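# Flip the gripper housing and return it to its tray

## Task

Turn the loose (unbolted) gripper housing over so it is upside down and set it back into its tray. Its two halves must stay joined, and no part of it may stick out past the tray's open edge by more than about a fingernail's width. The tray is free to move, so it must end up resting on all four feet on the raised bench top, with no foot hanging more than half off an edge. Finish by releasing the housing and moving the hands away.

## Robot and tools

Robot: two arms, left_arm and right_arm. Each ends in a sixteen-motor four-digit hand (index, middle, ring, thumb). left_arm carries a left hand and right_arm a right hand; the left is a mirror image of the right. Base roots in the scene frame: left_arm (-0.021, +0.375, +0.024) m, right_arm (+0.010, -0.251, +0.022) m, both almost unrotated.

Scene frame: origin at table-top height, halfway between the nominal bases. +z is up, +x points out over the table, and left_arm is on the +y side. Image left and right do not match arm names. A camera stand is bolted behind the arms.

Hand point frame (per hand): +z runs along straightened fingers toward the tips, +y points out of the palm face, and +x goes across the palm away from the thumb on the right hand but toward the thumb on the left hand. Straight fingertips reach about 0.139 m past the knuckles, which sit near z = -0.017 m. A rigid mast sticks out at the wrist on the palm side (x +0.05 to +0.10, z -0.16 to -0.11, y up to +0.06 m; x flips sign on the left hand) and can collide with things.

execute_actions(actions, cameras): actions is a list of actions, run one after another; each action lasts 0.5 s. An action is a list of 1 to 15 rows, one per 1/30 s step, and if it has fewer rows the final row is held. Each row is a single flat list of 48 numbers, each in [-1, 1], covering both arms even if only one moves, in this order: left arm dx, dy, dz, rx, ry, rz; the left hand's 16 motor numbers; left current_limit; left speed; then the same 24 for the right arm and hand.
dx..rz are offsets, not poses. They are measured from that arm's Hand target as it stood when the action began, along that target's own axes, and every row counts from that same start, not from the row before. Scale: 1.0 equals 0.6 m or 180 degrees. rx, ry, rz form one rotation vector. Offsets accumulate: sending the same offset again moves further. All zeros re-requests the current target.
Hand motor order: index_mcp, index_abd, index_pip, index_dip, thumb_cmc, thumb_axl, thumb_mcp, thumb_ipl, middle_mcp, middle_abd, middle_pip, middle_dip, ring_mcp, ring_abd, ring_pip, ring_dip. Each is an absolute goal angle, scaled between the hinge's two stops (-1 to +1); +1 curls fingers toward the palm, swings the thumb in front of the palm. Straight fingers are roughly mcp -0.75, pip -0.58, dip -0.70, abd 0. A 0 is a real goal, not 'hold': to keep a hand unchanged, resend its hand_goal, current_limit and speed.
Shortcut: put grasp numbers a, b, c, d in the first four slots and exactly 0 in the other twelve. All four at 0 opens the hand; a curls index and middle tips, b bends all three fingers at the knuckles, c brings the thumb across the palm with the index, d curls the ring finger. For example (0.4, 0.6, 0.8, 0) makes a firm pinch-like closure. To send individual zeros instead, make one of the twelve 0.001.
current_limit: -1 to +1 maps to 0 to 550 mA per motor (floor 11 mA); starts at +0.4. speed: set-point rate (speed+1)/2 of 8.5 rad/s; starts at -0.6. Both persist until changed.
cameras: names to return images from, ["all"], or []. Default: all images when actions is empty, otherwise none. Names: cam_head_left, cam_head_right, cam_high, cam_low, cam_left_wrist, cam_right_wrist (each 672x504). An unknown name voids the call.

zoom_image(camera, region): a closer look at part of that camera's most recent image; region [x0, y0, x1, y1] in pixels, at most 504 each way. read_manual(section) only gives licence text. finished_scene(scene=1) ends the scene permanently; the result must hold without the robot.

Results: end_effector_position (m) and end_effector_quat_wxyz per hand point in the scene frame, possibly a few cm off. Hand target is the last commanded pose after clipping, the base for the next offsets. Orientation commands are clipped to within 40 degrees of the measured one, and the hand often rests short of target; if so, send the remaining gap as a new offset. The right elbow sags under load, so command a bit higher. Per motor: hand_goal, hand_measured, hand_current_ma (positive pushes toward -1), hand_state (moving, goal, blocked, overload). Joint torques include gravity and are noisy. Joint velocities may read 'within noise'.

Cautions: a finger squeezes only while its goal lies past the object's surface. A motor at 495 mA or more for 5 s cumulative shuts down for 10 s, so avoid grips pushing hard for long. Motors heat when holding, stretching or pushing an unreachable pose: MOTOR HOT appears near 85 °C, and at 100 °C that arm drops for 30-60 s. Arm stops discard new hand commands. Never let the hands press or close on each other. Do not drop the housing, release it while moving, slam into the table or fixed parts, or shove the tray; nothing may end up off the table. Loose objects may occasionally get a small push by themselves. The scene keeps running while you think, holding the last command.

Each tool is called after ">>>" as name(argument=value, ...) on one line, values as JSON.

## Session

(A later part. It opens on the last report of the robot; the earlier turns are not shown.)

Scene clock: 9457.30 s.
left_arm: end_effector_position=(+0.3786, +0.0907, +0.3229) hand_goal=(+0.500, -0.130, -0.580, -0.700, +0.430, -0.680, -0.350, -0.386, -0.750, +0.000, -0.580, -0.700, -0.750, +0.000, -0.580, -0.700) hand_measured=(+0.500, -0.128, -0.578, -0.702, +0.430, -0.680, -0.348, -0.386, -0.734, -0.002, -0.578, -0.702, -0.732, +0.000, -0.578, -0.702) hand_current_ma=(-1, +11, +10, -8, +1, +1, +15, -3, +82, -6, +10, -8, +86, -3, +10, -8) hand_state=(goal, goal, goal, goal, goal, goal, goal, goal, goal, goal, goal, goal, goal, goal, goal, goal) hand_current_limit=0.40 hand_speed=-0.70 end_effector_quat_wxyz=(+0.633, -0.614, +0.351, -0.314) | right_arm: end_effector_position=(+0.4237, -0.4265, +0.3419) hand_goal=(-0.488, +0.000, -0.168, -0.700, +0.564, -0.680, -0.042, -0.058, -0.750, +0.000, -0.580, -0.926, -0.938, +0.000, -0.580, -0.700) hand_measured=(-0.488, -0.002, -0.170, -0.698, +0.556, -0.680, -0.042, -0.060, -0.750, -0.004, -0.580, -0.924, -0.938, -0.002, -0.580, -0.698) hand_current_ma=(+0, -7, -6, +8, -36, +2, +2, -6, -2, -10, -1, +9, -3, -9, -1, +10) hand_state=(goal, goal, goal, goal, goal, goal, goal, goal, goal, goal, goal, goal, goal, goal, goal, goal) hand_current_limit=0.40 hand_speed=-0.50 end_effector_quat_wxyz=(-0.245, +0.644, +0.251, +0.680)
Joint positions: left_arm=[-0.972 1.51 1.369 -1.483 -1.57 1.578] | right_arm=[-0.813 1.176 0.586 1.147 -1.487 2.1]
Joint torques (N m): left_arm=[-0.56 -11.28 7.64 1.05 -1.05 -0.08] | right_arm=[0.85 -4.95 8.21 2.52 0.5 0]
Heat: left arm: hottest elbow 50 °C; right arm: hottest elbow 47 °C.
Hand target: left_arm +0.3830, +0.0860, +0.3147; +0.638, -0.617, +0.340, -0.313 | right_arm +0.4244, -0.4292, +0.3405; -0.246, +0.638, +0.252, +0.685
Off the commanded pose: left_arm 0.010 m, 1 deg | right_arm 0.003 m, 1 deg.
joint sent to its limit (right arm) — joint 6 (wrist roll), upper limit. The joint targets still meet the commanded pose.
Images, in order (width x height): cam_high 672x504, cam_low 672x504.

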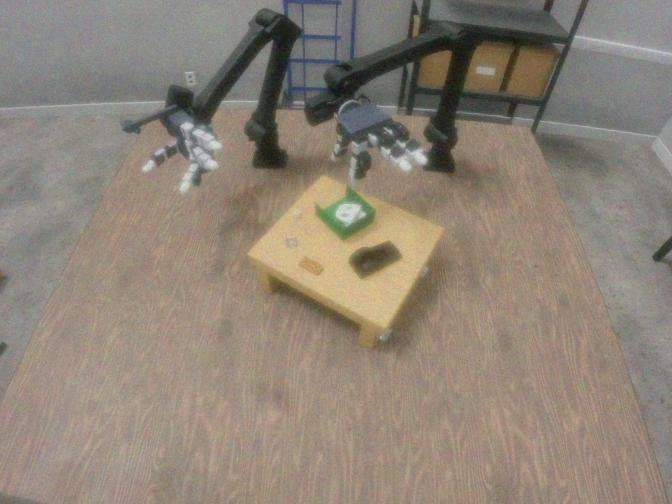

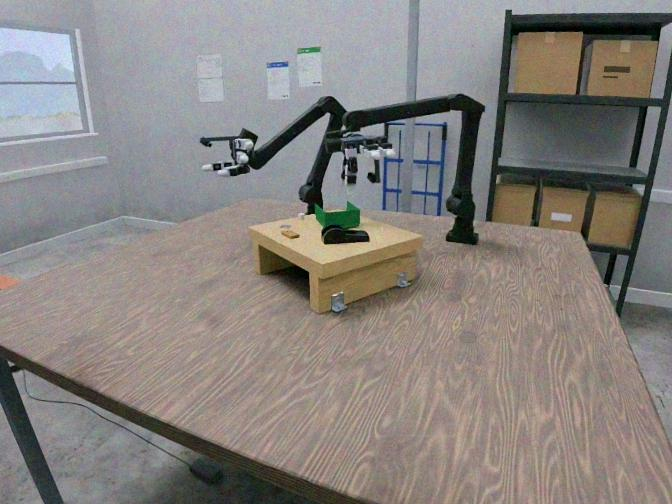

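>>> execute_actions(actions=[[[0.012,0.06,0.006,0,0,0,0.5,-0.13,-0.58,-0.7,0.43,-0.68,-0.35,-0.386,-0.75,0.001,-0.58,-0.7,-0.75,0.001,-0.58,-0.7,0.4,-0.7,0,0,0,0,0,0,0,0,0.75,0,0,0,0,0,0,0,0,0,0,0,0,0,0.4,-0.5]]], cameras=["cam_high", "cam_low"])

>>> zoom_image(camera="cam_high", region=[325, 175, 381, 235])

>>> zoom_image(camera="cam_low", region=[310, 170, 370, 230])

Scene clock: 9480.77 s.
left_arm: end_effector_position=(+0.3839, +0.0855, +0.2843) hand_goal=(+0.500, -0.130, -0.580, -0.700, +0.430, -0.680, -0.350, -0.386, -0.750, +0.000, -0.580, -0.700, -0.750, +0.000, -0.580, -0.700) hand_measured=(+0.500, -0.132, -0.578, -0.702, +0.430, -0.680, -0.348, -0.386, -0.734, -0.002, -0.578, -0.702, -0.732, +0.000, -0.578, -0.702) hand_current_ma=(+1, -11, +10, -8, +2, +1, +15, -3, +82, -6, +10, -8, +85, -3, +10, -8) hand_state=(goal, goal, goal, goal, goal, goal, goal, goal, goal, goal, goal, goal, goal, goal, goal, goal) hand_current_limit=0.40 hand_speed=-0.70 end_effector_quat_wxyz=(+0.635, -0.613, +0.351, -0.312) | right_arm: end_effector_position=(+0.4237, -0.4265, +0.3419) hand_goal=(-0.488, +0.000, -0.168, -0.700, +0.564, -0.680, -0.042, -0.058, -0.750, +0.000, -0.580, -0.926, -0.938, +0.000, -0.580, -0.700) hand_measured=(-0.488, -0.002, -0.170, -0.698, +0.556, -0.680, -0.042, -0.060, -0.750, -0.004, -0.580, -0.924, -0.938, -0.002, -0.580, -0.698) hand_current_ma=(+0, -7, -6, +8, -36, +2, +2, -6, -2, -10, -1, +9, -3, -9, -1, +10) hand_state=(goal, goal, goal, goal, goal, goal, goal, goal, goal, goal, goal, goal, goal, goal, goal, goal) hand_current_limit=0.40 hand_speed=-0.50 end_effector_quat_wxyz=(-0.245, +0.644, +0.251, +0.680)
Joint positions: left_arm=[-0.969 1.556 1.318 -1.42 -1.572 1.547] | right_arm=[-0.813 1.176 0.586 1.147 -1.487 2.1]
Joint torques (N m): left_arm=[-0.03 -12.04 7.68 1.03 -1.11 -0.07] | right_arm=[0.62 -4.6 8.42 2.66 0.49 0]
Heat: left arm: hottest elbow 46 °C; right arm: hottest elbow 47 °C.
Hand target: left_arm +0.3894, +0.0838, +0.2783; +0.638, -0.617, +0.340, -0.313 | right_arm +0.4244, -0.4292, +0.3405; -0.246, +0.638, +0.252, +0.685
Off the commanded pose: left_arm 0.008 m, 1 deg | right_arm 0.003 m, 1 deg.
joint sent to its limit (right arm) — joint 6 (wrist roll), upper limit. The joint targets still meet the commanded pose.
Images, in order (width x height): cam_high 672x504, cam_low 672x504.

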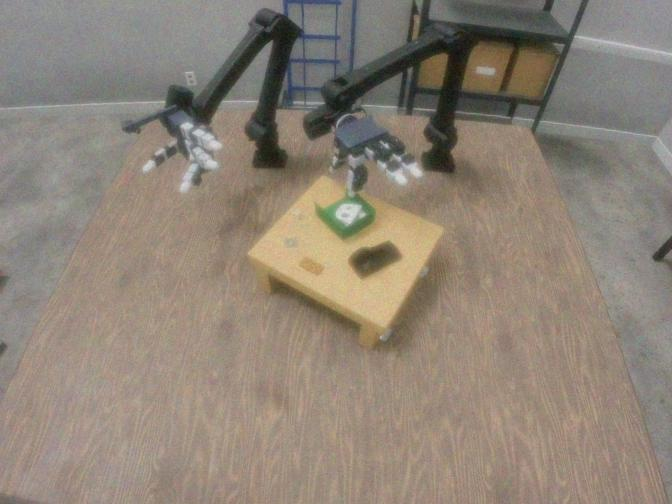

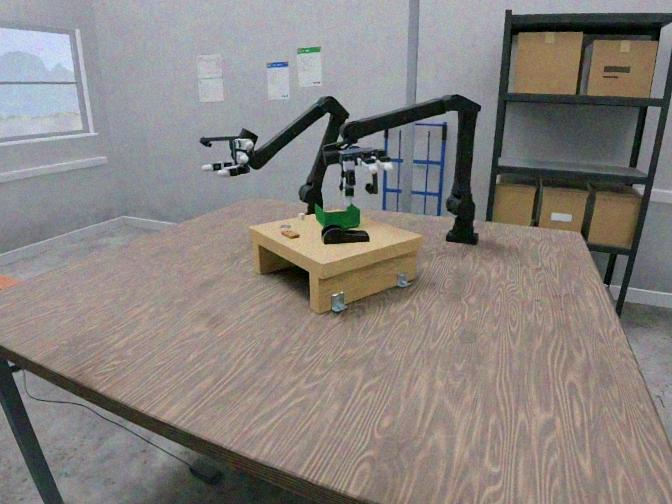

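Scaled by 8.400 from the camera's 672x504 image, which has a finer 960x720 frame.

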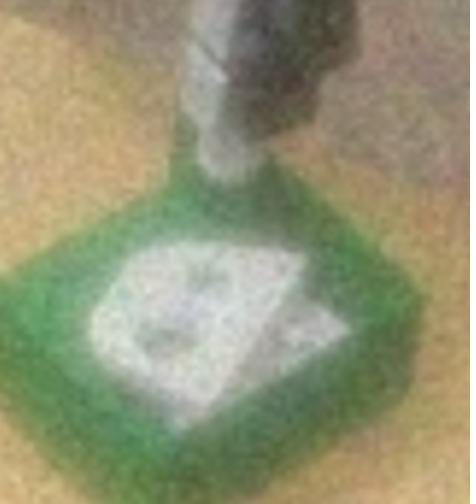

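Scaled by 8.400 from the camera's 672x504 image, which has a finer 960x720 frame.

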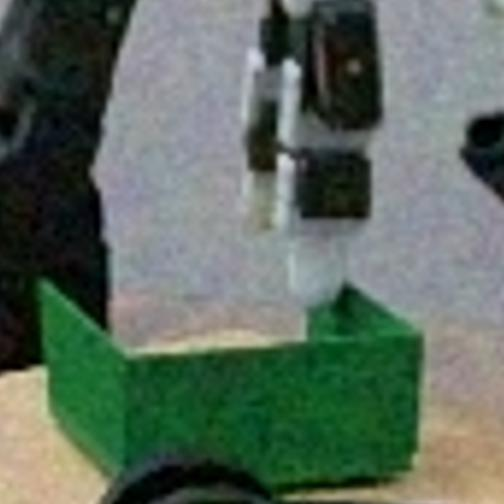

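>>> execute_actions(actions=[[[0.007,0.032,-0.003,0,0,0,0.5,-0.13,-0.58,-0.7,0.43,-0.68,-0.35,-0.386,-0.75,0.001,-0.58,-0.7,-0.75,0.001,-0.58,-0.7,0.4,-0.7,0,0,0,0,0,0,0,0,0.75,0,0,0,0,0,0,0,0,0,0,0,0,0,0.4,-0.5]]], cameras=["cam_high", "cam_low"])

>>> zoom_image(camera="cam_high", region=[325, 175, 381, 235])

>>> zoom_image(camera="cam_low", region=[310, 170, 370, 230])

Scene clock: 9490.73 s.
left_arm: end_effector_position=(+0.3854, +0.0831, +0.2678) hand_goal=(+0.500, -0.130, -0.580, -0.700, +0.430, -0.680, -0.350, -0.386, -0.750, +0.000, -0.580, -0.700, -0.750, +0.000, -0.580, -0.700) hand_measured=(+0.500, -0.132, -0.578, -0.702, +0.430, -0.680, -0.348, -0.386, -0.734, -0.002, -0.578, -0.702, -0.732, +0.000, -0.578, -0.702) hand_current_ma=(+1, -11, +10, -8, +2, +1, +15, -3, +82, -6, +10, -8, +85, -3, +10, -8) hand_state=(goal, goal, goal, goal, goal, goal, goal, goal, goal, goal, goal, goal, goal, goal, goal, goal) hand_current_limit=0.40 hand_speed=-0.70 end_effector_quat_wxyz=(+0.634, -0.615, +0.349, -0.314) | right_arm: end_effector_position=(+0.4237, -0.4265, +0.3419) hand_goal=(-0.488, +0.000, -0.168, -0.700, +0.564, -0.680, -0.042, -0.058, -0.750, +0.000, -0.580, -0.926, -0.938, +0.000, -0.580, -0.700) hand_measured=(-0.488, -0.002, -0.170, -0.698, +0.556, -0.680, -0.042, -0.060, -0.750, -0.004, -0.580, -0.924, -0.938, -0.002, -0.580, -0.698) hand_current_ma=(+0, -7, -6, +8, -36, +2, +2, -6, -2, -10, -1, +9, -3, -9, -1, +10) hand_state=(goal, goal, goal, goal, goal, goal, goal, goal, goal, goal, goal, goal, goal, goal, goal, goal) hand_current_limit=0.40 hand_speed=-0.50 end_effector_quat_wxyz=(-0.245, +0.644, +0.251, +0.680)
Joint positions: left_arm=[-0.969 1.573 1.294 -1.378 -1.57 1.541] | right_arm=[-0.813 1.176 0.586 1.147 -1.487 2.1]
Joint torques (N m): left_arm=[-0.44 -12.04 7.45 1.02 -1.07 -0.05] | right_arm=[0.79 -4.89 8.46 2.71 0.47 0.01]
Heat: left arm: hottest elbow 45 °C; right arm: hottest elbow 47 °C.
Hand target: left_arm +0.3899, +0.0802, +0.2589; +0.638, -0.617, +0.340, -0.312 | right_arm +0.4244, -0.4292, +0.3405; -0.246, +0.638, +0.252, +0.685
Off the commanded pose: left_arm 0.010 m, 1 deg | right_arm 0.003 m, 1 deg.
joint sent to its limit (right arm) — joint 6 (wrist roll), upper limit. The joint targets still meet the commanded pose.
Images, in order (width x height): cam_high 672x504, cam_low 672x504.

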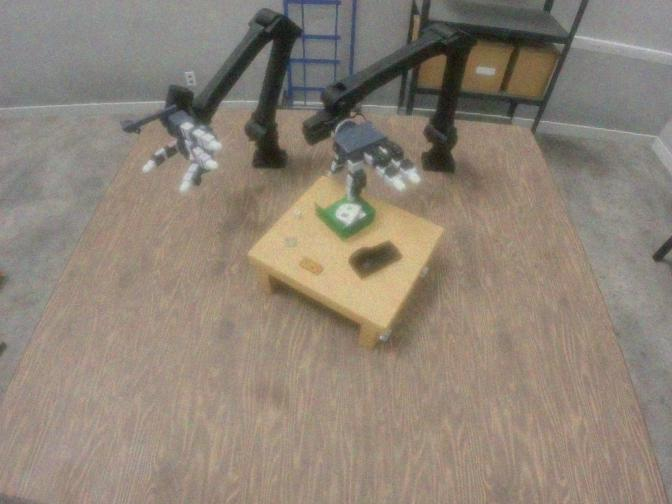

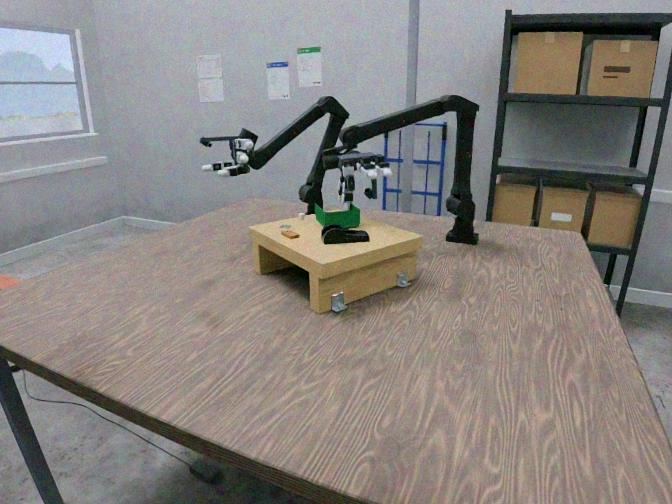

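Scaled by 8.400 from the camera's 672x504 image, which has a finer 960x720 frame.

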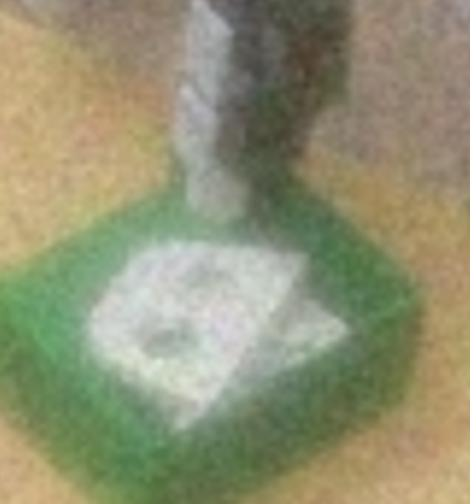

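Scaled by 8.400 from the camera's 672x504 image, which has a finer 960x720 frame.

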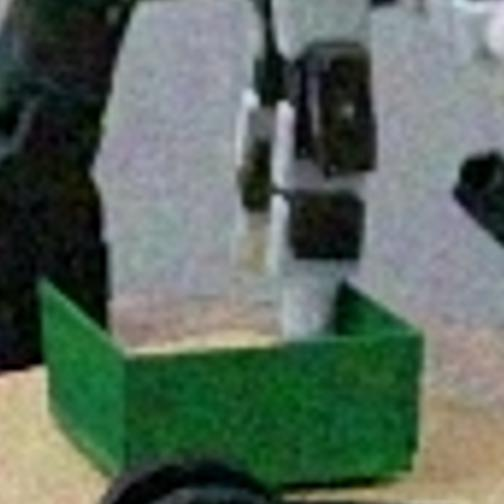

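>>> execute_actions(actions=[[[-0.002,0.008,0.02,0,0,0,0.5,-0.13,-0.58,-0.7,0.43,-0.68,-0.35,-0.386,-0.75,0.001,-0.58,-0.7,-0.75,0.001,-0.58,-0.7,0.4,-0.7,0,0,0,0,0,0,0,0,0.75,0,0,0,0,0,0,0,0,0,0,0,0,0,0.4,-0.5]]], cameras=["cam_high"])

>>> zoom_image(camera="cam_high", region=[325, 185, 375, 235])

Scene clock: 9507.40 s.
left_arm: end_effector_position=(+0.3925, +0.0907, +0.2644) hand_goal=(+0.500, -0.130, -0.580, -0.700, +0.430, -0.680, -0.350, -0.386, -0.750, +0.000, -0.580, -0.700, -0.750, +0.000, -0.580, -0.700) hand_measured=(+0.502, -0.132, -0.578, -0.702, +0.430, -0.680, -0.348, -0.386, -0.734, -0.002, -0.578, -0.702, -0.732, +0.000, -0.578, -0.702) hand_current_ma=(+8, -11, +10, -7, +2, +1, +15, -3, +82, -6, +10, -8, +85, -3, +10, -8) hand_state=(goal, goal, goal, goal, goal, goal, goal, goal, goal, goal, goal, goal, goal, goal, goal, goal) hand_current_limit=0.40 hand_speed=-0.70 end_effector_quat_wxyz=(+0.637, -0.619, +0.343, -0.307) | right_arm: end_effector_position=(+0.4237, -0.4265, +0.3419) hand_goal=(-0.488, +0.000, -0.168, -0.700, +0.564, -0.680, -0.042, -0.058, -0.750, +0.000, -0.580, -0.926, -0.938, +0.000, -0.580, -0.700) hand_measured=(-0.488, -0.002, -0.170, -0.698, +0.556, -0.680, -0.042, -0.060, -0.750, -0.004, -0.580, -0.924, -0.938, -0.002, -0.580, -0.698) hand_current_ma=(+0, -7, -6, +8, -36, +2, +2, -6, -2, -10, -1, +9, -3, -9, -1, +10) hand_state=(goal, goal, goal, goal, goal, goal, goal, goal, goal, goal, goal, goal, goal, goal, goal, goal) hand_current_limit=0.40 hand_speed=-0.50 end_effector_quat_wxyz=(-0.245, +0.644, +0.251, +0.680)
Joint positions: left_arm=[-0.948 1.581 1.294 -1.378 -1.57 1.533] | right_arm=[-0.813 1.176 0.586 1.147 -1.487 2.1]
Joint torques (N m): left_arm=[-0.38 -11.87 7.46 1.03 -1.26 -0.1] | right_arm=[0.62 -4.78 8.35 2.65 0.51 0.01]
Heat: left arm: hottest elbow 44 °C; right arm: hottest elbow 47 °C.
Hand target: left_arm +0.3989, +0.0883, +0.2543; +0.638, -0.617, +0.340, -0.312 | right_arm +0.4244, -0.4292, +0.3405; -0.246, +0.638, +0.252, +0.685
Off the commanded pose: left_arm 0.012 m, 1 deg | right_arm 0.003 m, 1 deg.
joint sent to its limit (left arm) — joint 5 (wrist yaw), lower limit. The joint targets still meet the commanded pose.
joint sent to its limit (right arm) — joint 6 (wrist roll), upper limit. The joint targets still meet the commanded pose.
Images, in order (width x height): cam_high 672x504.

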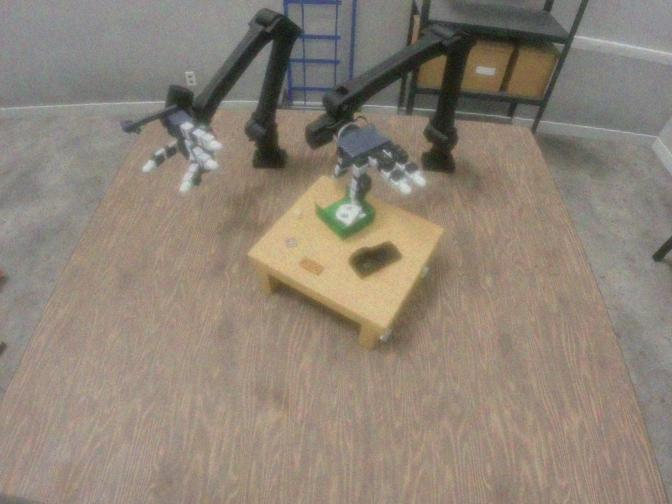

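Scaled by 10.080 from the camera's 672x504 image, which has a finer 960x720 frame.

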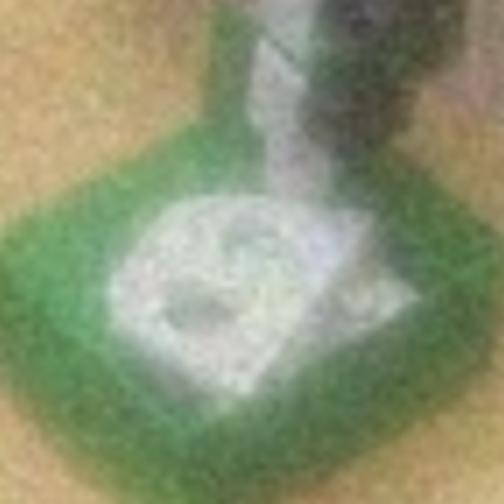

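>>> execute_actions(actions=[[[-0.002,0,0.02,0,0,0,0.5,-0.13,-0.58,-0.7,0.43,-0.68,-0.35,-0.386,-0.75,0.001,-0.58,-0.7,-0.75,0.001,-0.58,-0.7,0.4,-0.7,0,0,0,0,0,0,0,0,0.75,0,0,0,0,0,0,0,0,0,0,0,0,0,0.4,-0.5]]], cameras=["cam_high"])

>>> zoom_image(camera="cam_high", region=[325, 185, 375, 235])

Scene clock: 9515.80 s.
left_arm: end_effector_position=(+0.3999, +0.0992, +0.2635) hand_goal=(+0.500, -0.130, -0.580, -0.700, +0.430, -0.680, -0.350, -0.386, -0.750, +0.000, -0.580, -0.700, -0.750, +0.000, -0.580, -0.700) hand_measured=(+0.504, -0.130, -0.578, -0.702, +0.430, -0.680, -0.348, -0.386, -0.734, -0.002, -0.578, -0.702, -0.732, +0.000, -0.578, -0.702) hand_current_ma=(+22, +1, +10, -6, +2, +1, +15, -3, +82, -6, +10, -8, +85, -3, +10, -8) hand_state=(goal, goal, goal, goal, goal, goal, goal, goal, goal, goal, goal, goal, goal, goal, goal, goal) hand_current_limit=0.40 hand_speed=-0.70 end_effector_quat_wxyz=(+0.640, -0.624, +0.333, -0.303) | right_arm: end_effector_position=(+0.4237, -0.4265, +0.3419) hand_goal=(-0.488, +0.000, -0.168, -0.700, +0.564, -0.680, -0.042, -0.058, -0.750, +0.000, -0.580, -0.926, -0.938, +0.000, -0.580, -0.700) hand_measured=(-0.488, -0.002, -0.170, -0.698, +0.556, -0.680, -0.042, -0.060, -0.750, -0.004, -0.580, -0.924, -0.938, -0.002, -0.580, -0.698) hand_current_ma=(+0, -7, -6, +8, -36, +2, +2, -6, -2, -10, -1, +9, -3, -9, -1, +10) hand_state=(goal, goal, goal, goal, goal, goal, goal, goal, goal, goal, goal, goal, goal, goal, goal, goal) hand_current_limit=0.40 hand_speed=-0.50 end_effector_quat_wxyz=(-0.245, +0.644, +0.251, +0.680)
Joint positions: left_arm=[-0.925 1.584 1.294 -1.378 -1.572 1.521] | right_arm=[-0.813 1.176 0.586 1.147 -1.487 2.1]
Joint torques (N m): left_arm=[0.09 -11.46 8.28 0.81 -1.22 -0.11] | right_arm=[1.03 -4.89 8.36 2.65 0.53 0]
Heat: left arm: hottest elbow 44 °C; right arm: hottest elbow 47 °C.
Hand target: left_arm +0.4081, +0.0961, +0.2544; +0.638, -0.617, +0.340, -0.312 | right_arm +0.4244, -0.4292, +0.3405; -0.246, +0.638, +0.252, +0.685
Off the commanded pose: left_arm 0.013 m, 2 deg | right_arm 0.003 m, 1 deg.
joint sent to its limit (left arm) — joint 5 (wrist yaw), lower limit. The joint targets still meet the commanded pose.
joint sent to its limit (right arm) — joint 6 (wrist roll), upper limit. The joint targets still meet the commanded pose.
Images, in order (width x height): cam_high 672x504.

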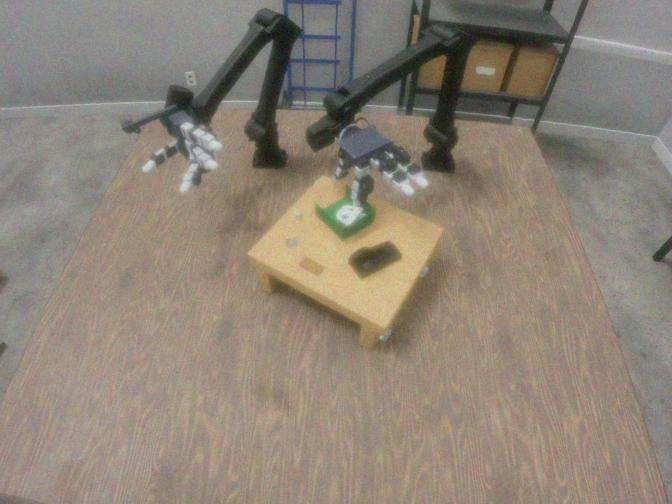

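Scaled by 10.080 from the camera's 672x504 image, which has a finer 960x720 frame.

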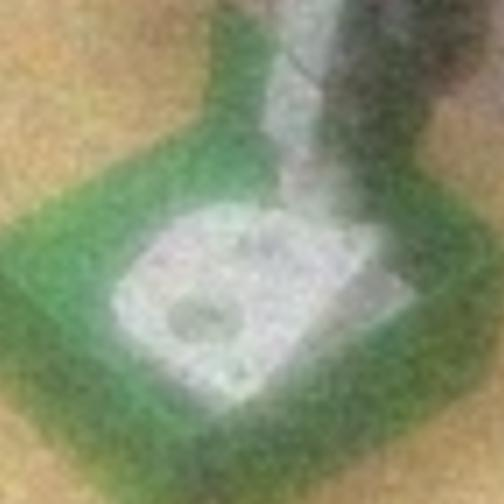

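>>> execute_actions(actions=[[[-0.002,0,0.02,0,0,0,0.5,-0.13,-0.58,-0.7,0.43,-0.68,-0.35,-0.386,-0.75,0.001,-0.58,-0.7,-0.75,0.001,-0.58,-0.7,0.4,-0.7,0,0,0,0,0,0,0,0,0.75,0,0,0,0,0,0,0,0,0,0,0,0,0,0.4,-0.5]]], cameras=["cam_high"])

>>> zoom_image(camera="cam_high", region=[325, 185, 375, 235])

Scene clock: 9522.13 s.
left_arm: end_effector_position=(+0.4064, +0.1084, +0.2622) hand_goal=(+0.500, -0.130, -0.580, -0.700, +0.430, -0.680, -0.350, -0.386, -0.750, +0.000, -0.580, -0.700, -0.750, +0.000, -0.580, -0.700) hand_measured=(+0.512, -0.130, -0.576, -0.702, +0.430, -0.680, -0.348, -0.386, -0.734, -0.002, -0.578, -0.702, -0.732, +0.000, -0.578, -0.702) hand_current_ma=(+60, +2, +20, -6, +2, +1, +15, -3, +82, -6, +10, -8, +85, -3, +10, -8) hand_state=(goal, goal, goal, goal, goal, goal, goal, goal, goal, goal, goal, goal, goal, goal, goal, goal) hand_current_limit=0.40 hand_speed=-0.70 end_effector_quat_wxyz=(+0.643, -0.627, +0.325, -0.295) | right_arm: end_effector_position=(+0.4237, -0.4265, +0.3419) hand_goal=(-0.488, +0.000, -0.168, -0.700, +0.564, -0.680, -0.042, -0.058, -0.750, +0.000, -0.580, -0.926, -0.938, +0.000, -0.580, -0.700) hand_measured=(-0.488, -0.002, -0.170, -0.698, +0.556, -0.680, -0.042, -0.060, -0.750, -0.004, -0.580, -0.924, -0.938, -0.002, -0.580, -0.698) hand_current_ma=(+0, -7, -6, +8, -36, +2, +2, -6, -2, -10, -1, +9, -3, -9, -1, +10) hand_state=(goal, goal, goal, goal, goal, goal, goal, goal, goal, goal, goal, goal, goal, goal, goal, goal) hand_current_limit=0.40 hand_speed=-0.50 end_effector_quat_wxyz=(-0.245, +0.644, +0.251, +0.680)
Joint positions: left_arm=[-0.902 1.587 1.294 -1.378 -1.572 1.518] | right_arm=[-0.813 1.176 0.586 1.147 -1.487 2.1]
Joint torques (N m): left_arm=[0.03 -10.87 9.07 0.79 -1.2 -0.09] | right_arm=[0.38 -5.6 8.18 2.71 0.46 -0.01]
Heat: left arm: hottest elbow 44 °C; right arm: hottest elbow 47 °C.
Hand target: left_arm +0.4171, +0.1039, +0.2546; +0.638, -0.617, +0.340, -0.313 | right_arm +0.4244, -0.4292, +0.3405; -0.246, +0.638, +0.252, +0.685
Off the commanded pose: left_arm 0.014 m, 3 deg | right_arm 0.003 m, 1 deg.
joint sent to its limit (left arm) — joint 5 (wrist yaw), lower limit. The joint targets are off in orientation, not in position.
joint sent to its limit (right arm) — joint 6 (wrist roll), upper limit. The joint targets still meet the commanded pose.
Images, in order (width x height): cam_high 672x504.

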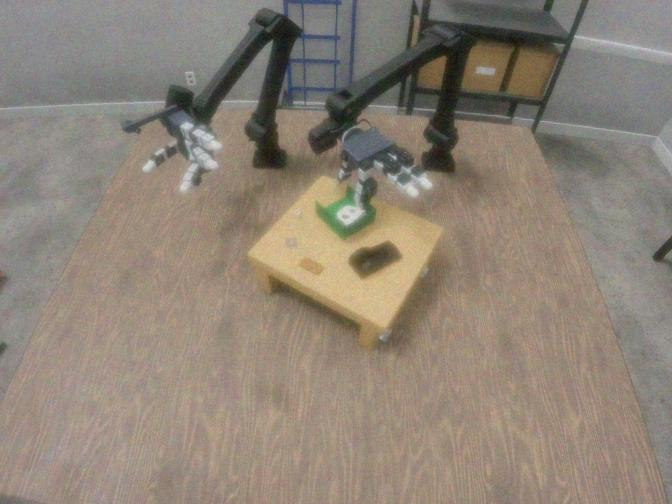

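Scaled by 10.080 from the camera's 672x504 image, which has a finer 960x720 frame.

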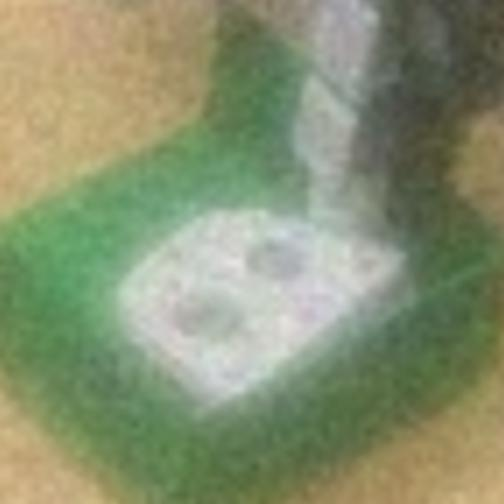

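>>> execute_actions(actions=[[[-0.001,0,0.014,0,0,0,0.5,-0.13,-0.58,-0.7,0.43,-0.68,-0.35,-0.386,-0.75,0.001,-0.58,-0.7,-0.75,0.001,-0.58,-0.7,0.4,-0.7,0,0,0,0,0,0,0,0,0.75,0,0,0,0,0,0,0,0,0,0,0,0,0,0.4,-0.5]]], cameras=["cam_high"])

>>> zoom_image(camera="cam_high", region=[325, 185, 375, 235])

Scene clock: 9530.67 s.
left_arm: end_effector_position=(+0.4114, +0.1156, +0.2605) hand_goal=(+0.500, -0.130, -0.580, -0.700, +0.430, -0.680, -0.350, -0.386, -0.750, +0.000, -0.580, -0.700, -0.750, +0.000, -0.580, -0.700) hand_measured=(+0.514, -0.120, -0.576, -0.702, +0.430, -0.680, -0.348, -0.386, -0.734, -0.002, -0.578, -0.702, -0.732, +0.000, -0.578, -0.702) hand_current_ma=(+68, +36, +21, -6, +2, +1, +15, -3, +82, -6, +10, -8, +85, -3, +10, -8) hand_state=(goal, goal, goal, goal, goal, goal, goal, goal, goal, goal, goal, goal, goal, goal, goal, goal) hand_current_limit=0.40 hand_speed=-0.70 end_effector_quat_wxyz=(+0.647, -0.629, +0.321, -0.289) | right_arm: end_effector_position=(+0.4237, -0.4265, +0.3419) hand_goal=(-0.488, +0.000, -0.168, -0.700, +0.564, -0.680, -0.042, -0.058, -0.750, +0.000, -0.580, -0.926, -0.938, +0.000, -0.580, -0.700) hand_measured=(-0.488, -0.002, -0.170, -0.698, +0.556, -0.680, -0.042, -0.060, -0.750, -0.004, -0.580, -0.924, -0.938, -0.002, -0.580, -0.698) hand_current_ma=(+0, -7, -6, +8, -36, +2, +2, -6, -2, -10, -1, +9, -3, -9, -1, +10) hand_state=(goal, goal, goal, goal, goal, goal, goal, goal, goal, goal, goal, goal, goal, goal, goal, goal) hand_current_limit=0.40 hand_speed=-0.50 end_effector_quat_wxyz=(-0.245, +0.644, +0.251, +0.680)
Joint positions: left_arm=[-0.884 1.591 1.294 -1.378 -1.574 1.518] | right_arm=[-0.813 1.176 0.586 1.147 -1.487 2.1]
Joint torques (N m): left_arm=[-0.15 -10.81 9.74 0.65 -1.13 -0.08] | right_arm=[0.44 -5.01 8.13 2.5 0.48 0.02]
Heat: left arm: hottest elbow 44 °C; right arm: hottest elbow 47 °C.
Hand target: left_arm +0.4237, +0.1093, +0.2547; +0.638, -0.617, +0.340, -0.313 | right_arm +0.4244, -0.4292, +0.3405; -0.246, +0.638, +0.252, +0.685
Off the commanded pose: left_arm 0.015 m, 4 deg | right_arm 0.003 m, 1 deg.
joint read past its limit (left arm) — joint 5 (wrist yaw), lower limit.
joint sent to its limit (left arm) — joint 5 (wrist yaw), lower limit. The joint targets are off in orientation, not in position.
joint sent to its limit (right arm) — joint 6 (wrist roll), upper limit. The joint targets still meet the commanded pose.
Images, in order (width x height): cam_high 672x504.

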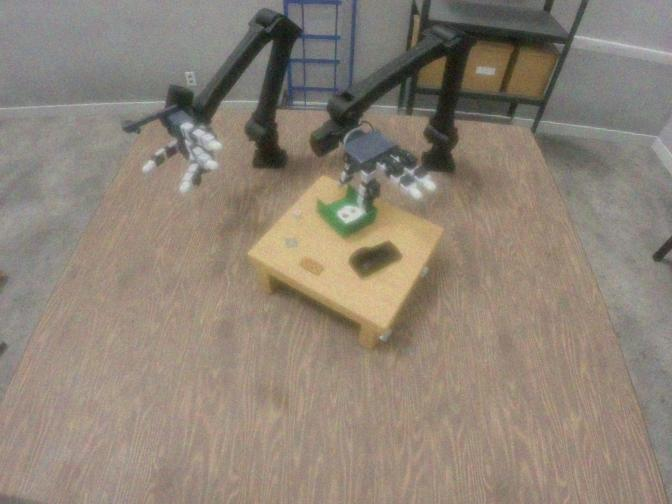

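Scaled by 10.080 from the camera's 672x504 image, which has a finer 960x720 frame.

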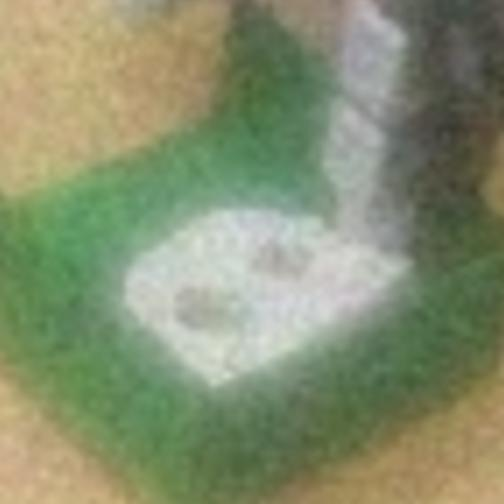

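>>> zoom_image(camera="cam_high", region=[334, 203, 370, 230])

Scaled by 14.000 from the camera's 672x504 image, which has a finer 960x720 frame.

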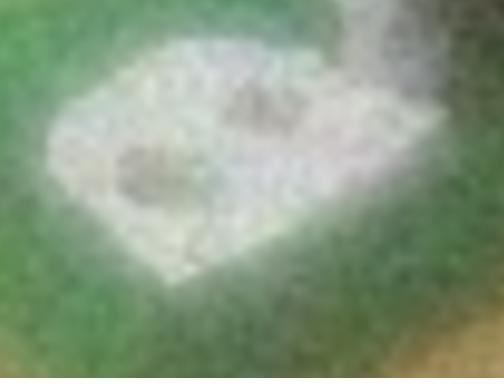

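>>> execute_actions(actions=[[[0.004,0,-0.04,0,0,0,0.5,-0.13,-0.58,-0.7,0.43,-0.68,-0.35,-0.386,-0.75,0.001,-0.58,-0.7,-0.75,0.001,-0.58,-0.7,0.4,-0.7,0,0,0,0,0,0,0,0,0.75,0,0,0,0,0,0,0,0,0,0,0,0,0,0.4,-0.5]],[[0.002,-0.05,-0.012,0,0,0,0.5,-0.13,-0.58,-0.7,0.43,-0.68,-0.35,-0.386,-0.75,0.001,-0.58,-0.7,-0.75,0.001,-0.58,-0.7,0.4,-0.7,0,0,0,0,0,0,0,0,0.75,0,0,0,0,0,0,0,0,0,0,0,0,0,0.4,-0.5]],[[0,-0.06,0,0,0,0,0.5,-0.13,-0.58,-0.7,0.43,-0.68,-0.35,-0.386,-0.75,0.001,-0.58,-0.7,-0.75,0.001,-0.58,-0.7,0.4,-0.7,0,0,0,0,0,0,0,0,0.75,0,0,0,0,0,0,0,0,0,0,0,0,0,0.4,-0.5]]], cameras=["cam_high", "cam_low"])

>>> zoom_image(camera="cam_high", region=[325, 185, 375, 235])

Scene clock: 9544.83 s.
left_arm: end_effector_position=(+0.3985, +0.0940, +0.3004) hand_goal=(+0.500, -0.130, -0.580, -0.700, +0.430, -0.680, -0.350, -0.386, -0.750, +0.000, -0.580, -0.700, -0.750, +0.000, -0.580, -0.700) hand_measured=(+0.498, -0.128, -0.582, -0.702, +0.430, -0.680, -0.348, -0.386, -0.734, -0.002, -0.578, -0.702, -0.732, +0.000, -0.578, -0.702) hand_current_ma=(-6, +5, -11, -7, +3, +1, +15, -3, +82, -6, +10, -8, +85, -3, +10, -8) hand_state=(goal, goal, goal, goal, goal, goal, goal, goal, goal, goal, goal, goal, goal, goal, goal, goal) hand_current_limit=0.40 hand_speed=-0.70 end_effector_quat_wxyz=(+0.645, -0.614, +0.345, -0.296) | right_arm: end_effector_position=(+0.4237, -0.4265, +0.3419) hand_goal=(-0.488, +0.000, -0.168, -0.700, +0.564, -0.680, -0.042, -0.058, -0.750, +0.000, -0.580, -0.926, -0.938, +0.000, -0.580, -0.700) hand_measured=(-0.488, -0.002, -0.170, -0.698, +0.556, -0.680, -0.042, -0.060, -0.750, -0.004, -0.580, -0.924, -0.938, -0.002, -0.580, -0.698) hand_current_ma=(+0, -7, -6, +8, -36, +2, +2, -6, -2, -10, -1, +9, -3, -9, -1, +10) hand_state=(goal, goal, goal, goal, goal, goal, goal, goal, goal, goal, goal, goal, goal, goal, goal, goal) hand_current_limit=0.40 hand_speed=-0.50 end_effector_quat_wxyz=(-0.245, +0.644, +0.251, +0.680)
Joint positions: left_arm=[-0.935 1.568 1.373 -1.45 -1.578 1.578] | right_arm=[-0.813 1.176 0.586 1.147 -1.487 2.1]
Joint torques (N m): left_arm=[-1.2 -14.74 11.19 0.03 -0.95 0.16] | right_arm=[0.91 -5.25 8.13 2.63 0.49 0.01]
Heat: left arm: hottest elbow 44 °C; right arm: hottest elbow 47 °C.
Hand target: left_arm +0.4016, +0.0855, +0.3202; +0.638, -0.617, +0.340, -0.313 | right_arm +0.4244, -0.4292, +0.3405; -0.246, +0.638, +0.252, +0.685
Off the commanded pose: left_arm 0.022 m, 2 deg | right_arm 0.003 m, 1 deg.
joint read past its limit (left arm) — joint 5 (wrist yaw), lower limit.
joint sent to its limit (left arm) — joint 5 (wrist yaw), lower limit. The joint targets still meet the commanded pose.
joint sent to its limit (right arm) — joint 6 (wrist roll), upper limit. The joint targets still meet the commanded pose.
Images, in order (width x height): cam_high 672x504, cam_low 672x504.

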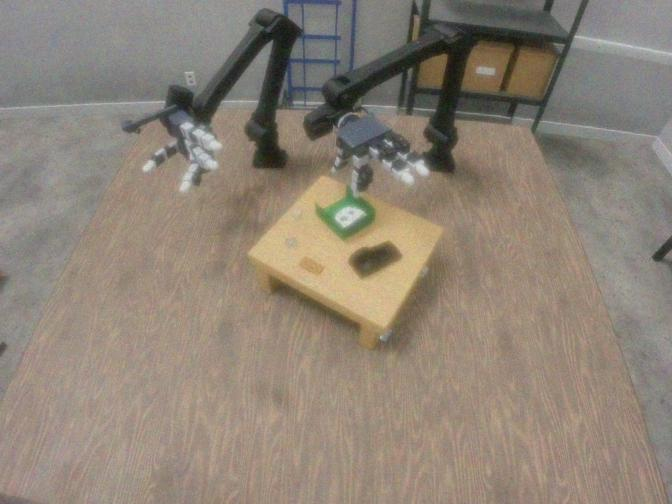

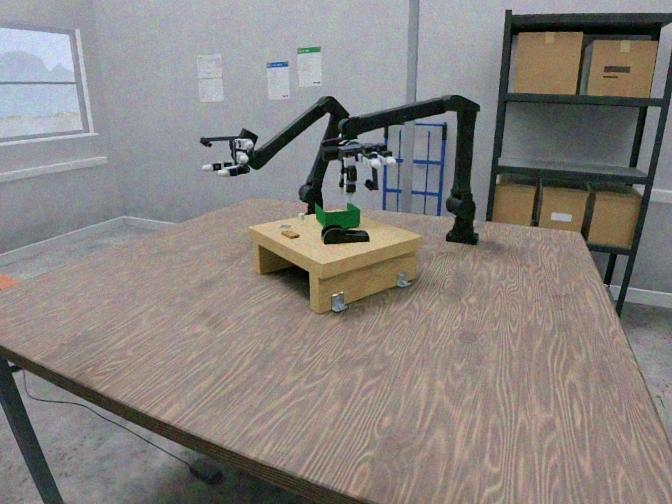

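Scaled by 10.080 from the camera's 672x504 image, which has a finer 960x720 frame.

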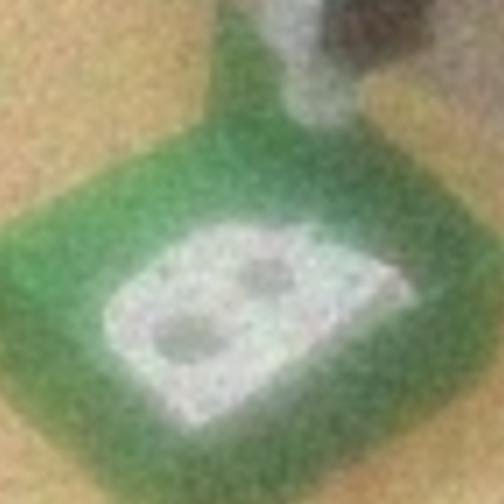

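>>> execute_actions(actions=[[[-0.0277,-0.06,0.0493,0,-0.0241,0,0.3,-0.13,-0.58,-0.7,0.43,-0.68,-0.35,-0.386,-0.75,0.001,-0.58,-0.7,-0.75,0.001,-0.58,-0.7,0.4,-0.6,0,0,0,0,0,0,0,0,0.75,0,0,0,0,0,0,0,0,0,0,0,0,0,0.4,-0.5]],[[-0.0238,-0.05,0.0512,0,-0.0241,0,-0.2,-0.13,-0.58,-0.7,0.43,-0.68,-0.35,-0.386,-0.75,0.001,-0.58,-0.7,-0.75,0.001,-0.58,-0.7,0.4,-0.6,0,0,0,0,0,0,0,0,0.75,0,0,0,0,0,0,0,0,0,0,0,0,0,0.4,-0.5]],[[-0.02,-0.04,0.0527,0,-0.0241,0,-0.7,0.001,-0.58,-0.7,0.43,-0.68,-0.35,-0.386,-0.75,0.001,-0.58,-0.7,-0.75,0.001,-0.58,-0.7,0.4,-0.6,0,0,0,0,0,0,0,0,0.75,0,0,0,0,0,0,0,0,0,0,0,0,0,0.4,-0.5]],[[-0.0158,-0.04,0.054,0,-0.0241,0,-0.9,0.001,-0.9,-0.9,0.001,-0.68,-0.35,-0.386,-0.95,0.001,-0.9,-0.9,-0.95,0.001,-0.9,-0.9,0.4,-0.6,0,0,0,0,0,0,0,0,0.75,0,0,0,0,0,0,0,0,0,0,0,0,0,0.4,-0.5]],[[-0.0118,-0.035,0.0552,0,-0.0241,0,-0.9,0.001,-0.9,-0.9,0.001,-0.68,-0.35,-0.386,-0.95,0.001,-0.9,-0.9,-0.95,0.001,-0.9,-0.9,0.4,-0.6,0,0,0,0,0,0,0,0,0.75,0,0,0,0,0,0,0,0,0,0,0,0,0,0.4,-0.5]],[[0,0.1257,-0.1097,-0.1667,0,0,-0.9,0.001,-0.9,-0.9,0.001,-0.68,-0.35,-0.386,-0.95,0.001,-0.9,-0.9,-0.95,0.001,-0.9,-0.9,0.4,-0.6,0,0,0,0,0,0,0,0,0.75,0,0,0,0,0,0,0,0,0,0,0,0,0,0.4,-0.5]],[[0,0.1257,-0.1097,-0.1667,0,0,-0.9,0.001,-0.9,-0.9,0.001,-0.68,-0.35,-0.386,-0.95,0.001,-0.9,-0.9,-0.95,0.001,-0.9,-0.9,0.4,-0.6,0,0,0,0,0,0,0,0,0.75,0,0,0,0,0,0,0,0,0,0,0,0,0,0.4,-0.5]],[[0,0.1257,-0.1097,-0.1667,0,0,-0.9,0.001,-0.9,-0.9,0.001,-0.68,-0.35,-0.386,-0.95,0.001,-0.9,-0.9,-0.95,0.001,-0.9,-0.9,0.4,-0.6,0,0,0,0,0,0,0,0,0.75,0,0,0,0,0,0,0,0,0,0,0,0,0,0.4,-0.5]]], cameras=["cam_left_wrist", "cam_head_right"])

>>> zoom_image(camera="cam_left_wrist", region=[160, 30, 350, 190])

>>> zoom_image(camera="cam_head_right", region=[276, 246, 316, 286])

Scene clock: 9578.33 s.
left_arm: end_effector_position=(+0.3306, +0.0216, +0.3654) hand_goal=(-0.900, +0.000, -0.900, -0.900, +0.000, -0.680, -0.350, -0.386, -0.950, +0.000, -0.900, -0.900, -0.950, +0.000, -0.900, -0.900) hand_measured=(-0.894, -0.002, -0.898, -0.898, +0.002, -0.680, -0.348, -0.386, -0.942, -0.002, -0.898, -0.898, -0.942, +0.000, -0.898, -0.898) hand_current_ma=(+30, -11, +10, +10, +13, +1, +17, -2, +36, -6, +10, +11, +37, -3, +9, +11) hand_state=(goal, goal, goal, goal, goal, goal, goal, goal, goal, goal, goal, goal, goal, goal, goal, goal) hand_current_limit=0.40 hand_speed=-0.60 end_effector_quat_wxyz=(+0.009, +0.954, -0.296, +0.045) | right_arm: end_effector_position=(+0.4237, -0.4265, +0.3419) hand_goal=(-0.488, +0.000, -0.168, -0.700, +0.564, -0.680, -0.042, -0.058, -0.750, +0.000, -0.580, -0.926, -0.938, +0.000, -0.580, -0.700) hand_measured=(-0.488, -0.002, -0.170, -0.698, +0.556, -0.680, -0.042, -0.060, -0.750, -0.004, -0.580, -0.924, -0.938, -0.002, -0.580, -0.698) hand_current_ma=(+0, -7, -6, +8, -36, +2, +2, -6, -2, -10, -1, +9, -3, -9, -1, +10) hand_state=(goal, goal, goal, goal, goal, goal, goal, goal, goal, goal, goal, goal, goal, goal, goal, goal) hand_current_limit=0.40 hand_speed=-0.50 end_effector_quat_wxyz=(-0.245, +0.644, +0.251, +0.680)
Joint positions: left_arm=[-0.613 1.518 1.715 -1.676 -0.01 1.553] | right_arm=[-0.813 1.176 0.586 1.147 -1.487 2.1]
Joint torques (N m): left_arm=[-0.44 -12.75 8.57 0.46 0.21 -0.13] | right_arm=[0.97 -5.3 8.09 2.63 0.46 0]
Heat: left arm: hottest elbow 45 °C; right arm: hottest elbow 47 °C.
Hand target: left_arm +0.3337, +0.0198, +0.3654; -0.018, +0.958, -0.286, -0.016 | right_arm +0.4244, -0.4292, +0.3405; -0.246, +0.638, +0.252, +0.685
Off the commanded pose: left_arm 0.004 m, 8 deg | right_arm 0.003 m, 1 deg.
joint sent to its limit (left arm) — joint 4 (wrist pitch), lower limit. The joint targets are off in orientation, not in position.
joint sent to its limit (right arm) — joint 6 (wrist roll), upper limit. The joint targets still meet the commanded pose.
camera_calibration:
cam_left_wrist: T_world_to_cam=[[-0.285553, 0.95771, -0.0353797, 0.0521043], [0.599435, 0.207289, 0.773116, -0.534676], [0.747755, 0.199558, -0.633277, 0.102068], [0, 0, 0, 1]] pos_world=[0.25906, 0.0405632, 0.479847]
Images, in order (width x height): cam_head_right 672x504, cam_left_wrist 672x504.

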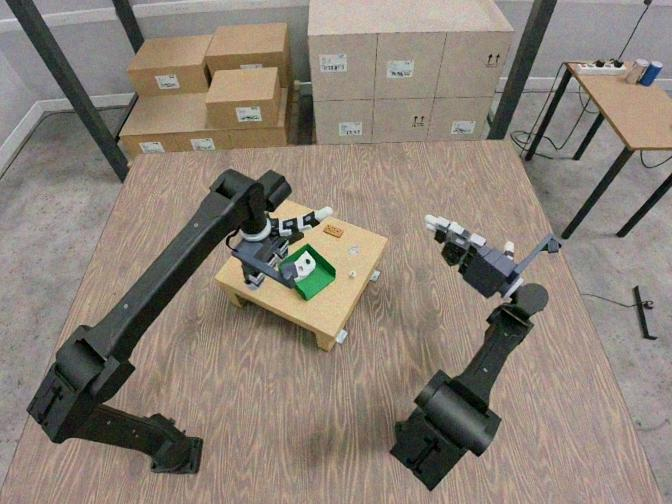

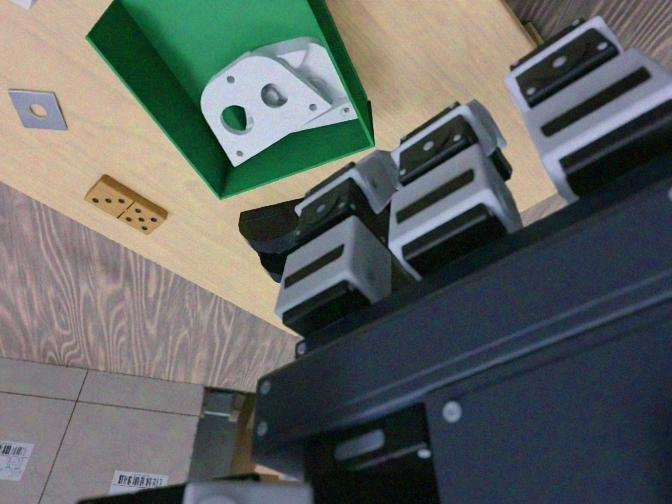

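Scaled by 2.653 from the camera's 672x504 image, which has a finer 960x720 frame.

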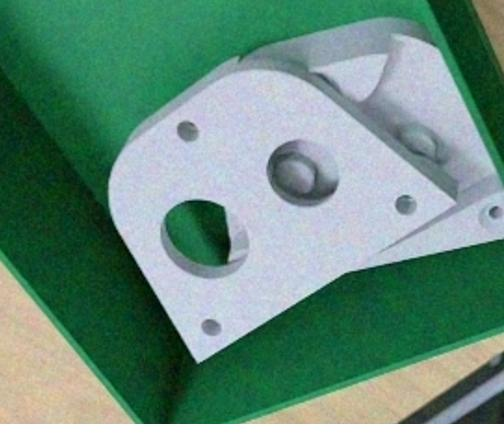

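Scaled by 12.600 from the camera's 672x504 image, which has a finer 960x720 frame.

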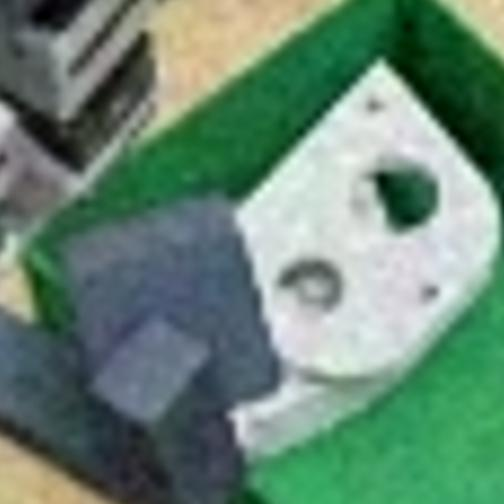

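>>> zoom_image(camera="cam_head_right", region=[270, 236, 340, 306])

Scaled by 7.200 from the camera's 672x504 image, which has a finer 960x720 frame.

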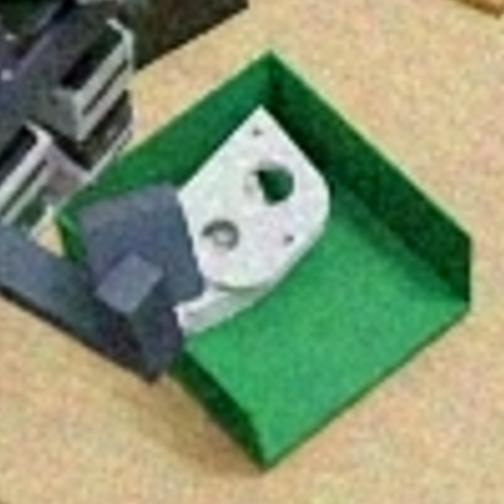

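>>> execute_actions(actions=[[[0,-0.1637,0.0321,0.1667,0,0,-0.75,0.001,-0.58,-0.7,0.43,-0.68,-0.35,-0.386,-0.75,0.001,-0.58,-0.7,-0.75,0.001,-0.58,-0.7,0.4,-0.6,0,0,0,0,0,0,0,0,0.75,0,0,0,0,0,0,0,0,0,0,0,0,0,0.4,-0.5]],[[0,-0.1637,0.0321,0.1667,0,0,-0.75,0.001,-0.58,-0.7,0.43,-0.68,-0.35,-0.386,-0.75,0.001,-0.58,-0.7,-0.75,0.001,-0.58,-0.7,0.4,-0.6,0,0,0,0,0,0,0,0,0.75,0,0,0,0,0,0,0,0,0,0,0,0,0,0.4,-0.5]],[[0,-0.1637,0.0321,0.1667,0,0,-0.75,0.001,-0.58,-0.7,0.43,-0.68,-0.35,-0.386,-0.75,0.001,-0.58,-0.7,-0.75,0.001,-0.58,-0.7,0.4,-0.6,0,0,0,0,0,0,0,0,0.75,0,0,0,0,0,0,0,0,0,0,0,0,0,0.4,-0.5]],[[0.0113,0.048,-0.0625,0,0.0241,0,-0.75,0.001,-0.58,-0.7,0.43,-0.68,-0.35,-0.386,-0.75,0.001,-0.58,-0.7,-0.75,0.001,-0.58,-0.7,0.4,-0.6,0,0,0,0,0,0,0,0,0.75,0,0,0,0,0,0,0,0,0,0,0,0,0,0.4,-0.5]],[[0.0158,0.048,-0.0617,0,0.0241,0,-0.3,-0.13,-0.58,-0.7,0.43,-0.68,-0.35,-0.386,-0.75,0.001,-0.58,-0.7,-0.75,0.001,-0.58,-0.7,0.4,-0.6,0,0,0,0,0,0,0,0,0.75,0,0,0,0,0,0,0,0,0,0,0,0,0,0.4,-0.5]],[[0.0207,0.048,-0.0602,0,0.0241,0,0.1,-0.13,-0.58,-0.7,0.43,-0.68,-0.35,-0.386,-0.75,0.001,-0.58,-0.7,-0.75,0.001,-0.58,-0.7,0.4,-0.6,0,0,0,0,0,0,0,0,0.75,0,0,0,0,0,0,0,0,0,0,0,0,0,0.4,-0.5]],[[0.025,0.048,-0.0585,0,0.0241,0,0.5,-0.13,-0.58,-0.7,0.43,-0.68,-0.35,-0.386,-0.75,0.001,-0.58,-0.7,-0.75,0.001,-0.58,-0.7,0.4,-0.6,0,0,0,0,0,0,0,0,0.75,0,0,0,0,0,0,0,0,0,0,0,0,0,0.4,-0.5]],[[0.0295,0.048,-0.0563,0,0.0241,0,0.5,-0.13,-0.58,-0.7,0.43,-0.68,-0.35,-0.386,-0.75,0.001,-0.58,-0.7,-0.75,0.001,-0.58,-0.7,0.4,-0.7,0,0,0,0,0,0,0,0,0.75,0,0,0,0,0,0,0,0,0,0,0,0,0,0.4,-0.5]]], cameras=["cam_high", "cam_low"])

>>> zoom_image(camera="cam_high", region=[320, 165, 384, 235])

>>> zoom_image(camera="cam_low", region=[310, 160, 370, 220])

Scene clock: 9672.73 s.
left_arm: end_effector_position=(+0.3951, +0.0673, +0.3171) hand_goal=(+0.500, -0.130, -0.580, -0.700, +0.430, -0.680, -0.350, -0.386, -0.750, +0.000, -0.580, -0.700, -0.750, +0.000, -0.580, -0.700) hand_measured=(+0.500, -0.126, -0.578, -0.702, +0.430, -0.680, -0.348, -0.386, -0.734, -0.002, -0.578, -0.702, -0.732, +0.000, -0.578, -0.702) hand_current_ma=(-1, +12, +10, -8, +0, +1, +15, -2, +83, -6, +10, -8, +86, -3, +10, -8) hand_state=(goal, goal, goal, goal, goal, goal, goal, goal, goal, goal, goal, goal, goal, goal, goal, goal) hand_current_limit=0.40 hand_speed=-0.70 end_effector_quat_wxyz=(+0.635, -0.613, +0.352, -0.312) | right_arm: end_effector_position=(+0.4237, -0.4265, +0.3419) hand_goal=(-0.488, +0.000, -0.168, -0.700, +0.564, -0.680, -0.042, -0.058, -0.750, +0.000, -0.580, -0.926, -0.938, +0.000, -0.580, -0.700) hand_measured=(-0.488, -0.002, -0.170, -0.698, +0.556, -0.680, -0.042, -0.060, -0.750, -0.004, -0.580, -0.924, -0.938, -0.002, -0.580, -0.698) hand_current_ma=(+0, -7, -6, +8, -36, +2, +2, -6, -2, -10, -1, +9, -3, -9, -1, +10) hand_state=(goal, goal, goal, goal, goal, goal, goal, goal, goal, goal, goal, goal, goal, goal, goal, goal) hand_current_limit=0.40 hand_speed=-0.50 end_effector_quat_wxyz=(-0.245, +0.644, +0.251, +0.680)
Joint positions: left_arm=[-0.971 1.583 1.439 -1.46 -1.572 1.601] | right_arm=[-0.813 1.176 0.586 1.147 -1.487 2.1]
Joint torques (N m): left_arm=[-0.44 -13.33 7.94 1.1 -1.09 -0.07] | right_arm=[1.26 -5.36 8.05 2.73 0.5 0.01]
Heat: left arm: hottest elbow 44 °C; right arm: hottest elbow 47 °C.
Hand target: left_arm +0.3997, +0.0629, +0.3103; +0.638, -0.617, +0.340, -0.313 | right_arm +0.4244, -0.4292, +0.3405; -0.246, +0.638, +0.252, +0.685
Off the commanded pose: left_arm 0.009 m, 1 deg | right_arm 0.003 m, 1 deg.
joint sent to its limit (right arm) — joint 6 (wrist roll), upper limit. The joint targets still meet the commanded pose.
Images, in order (width x height): cam_high 672x504, cam_low 672x504.

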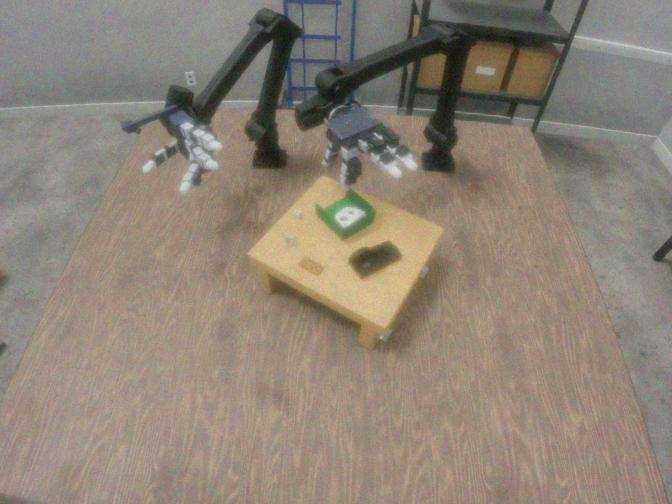

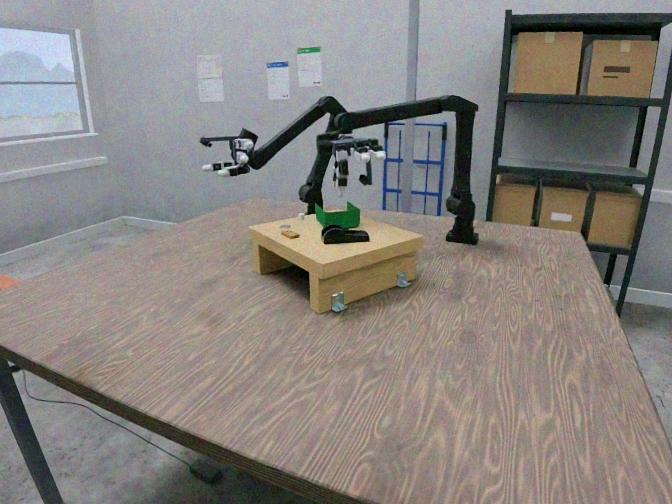

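Scaled by 7.200 from the camera's 672x504 image, which has a finer 960x720 frame.

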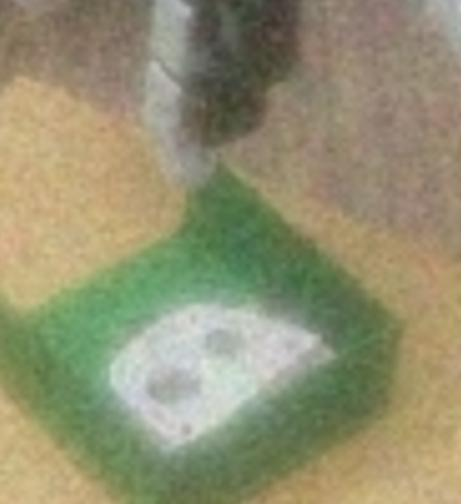

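Scaled by 8.400 from the camera's 672x504 image, which has a finer 960x720 frame.

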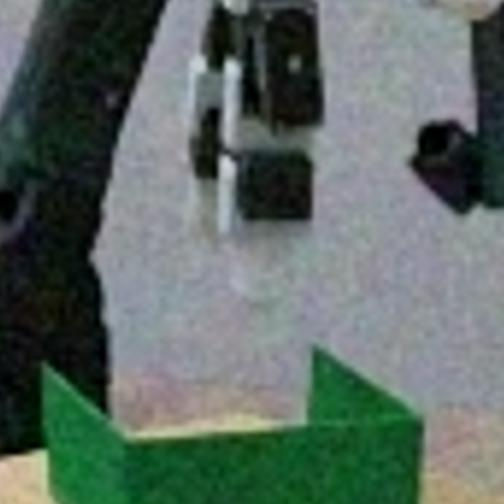

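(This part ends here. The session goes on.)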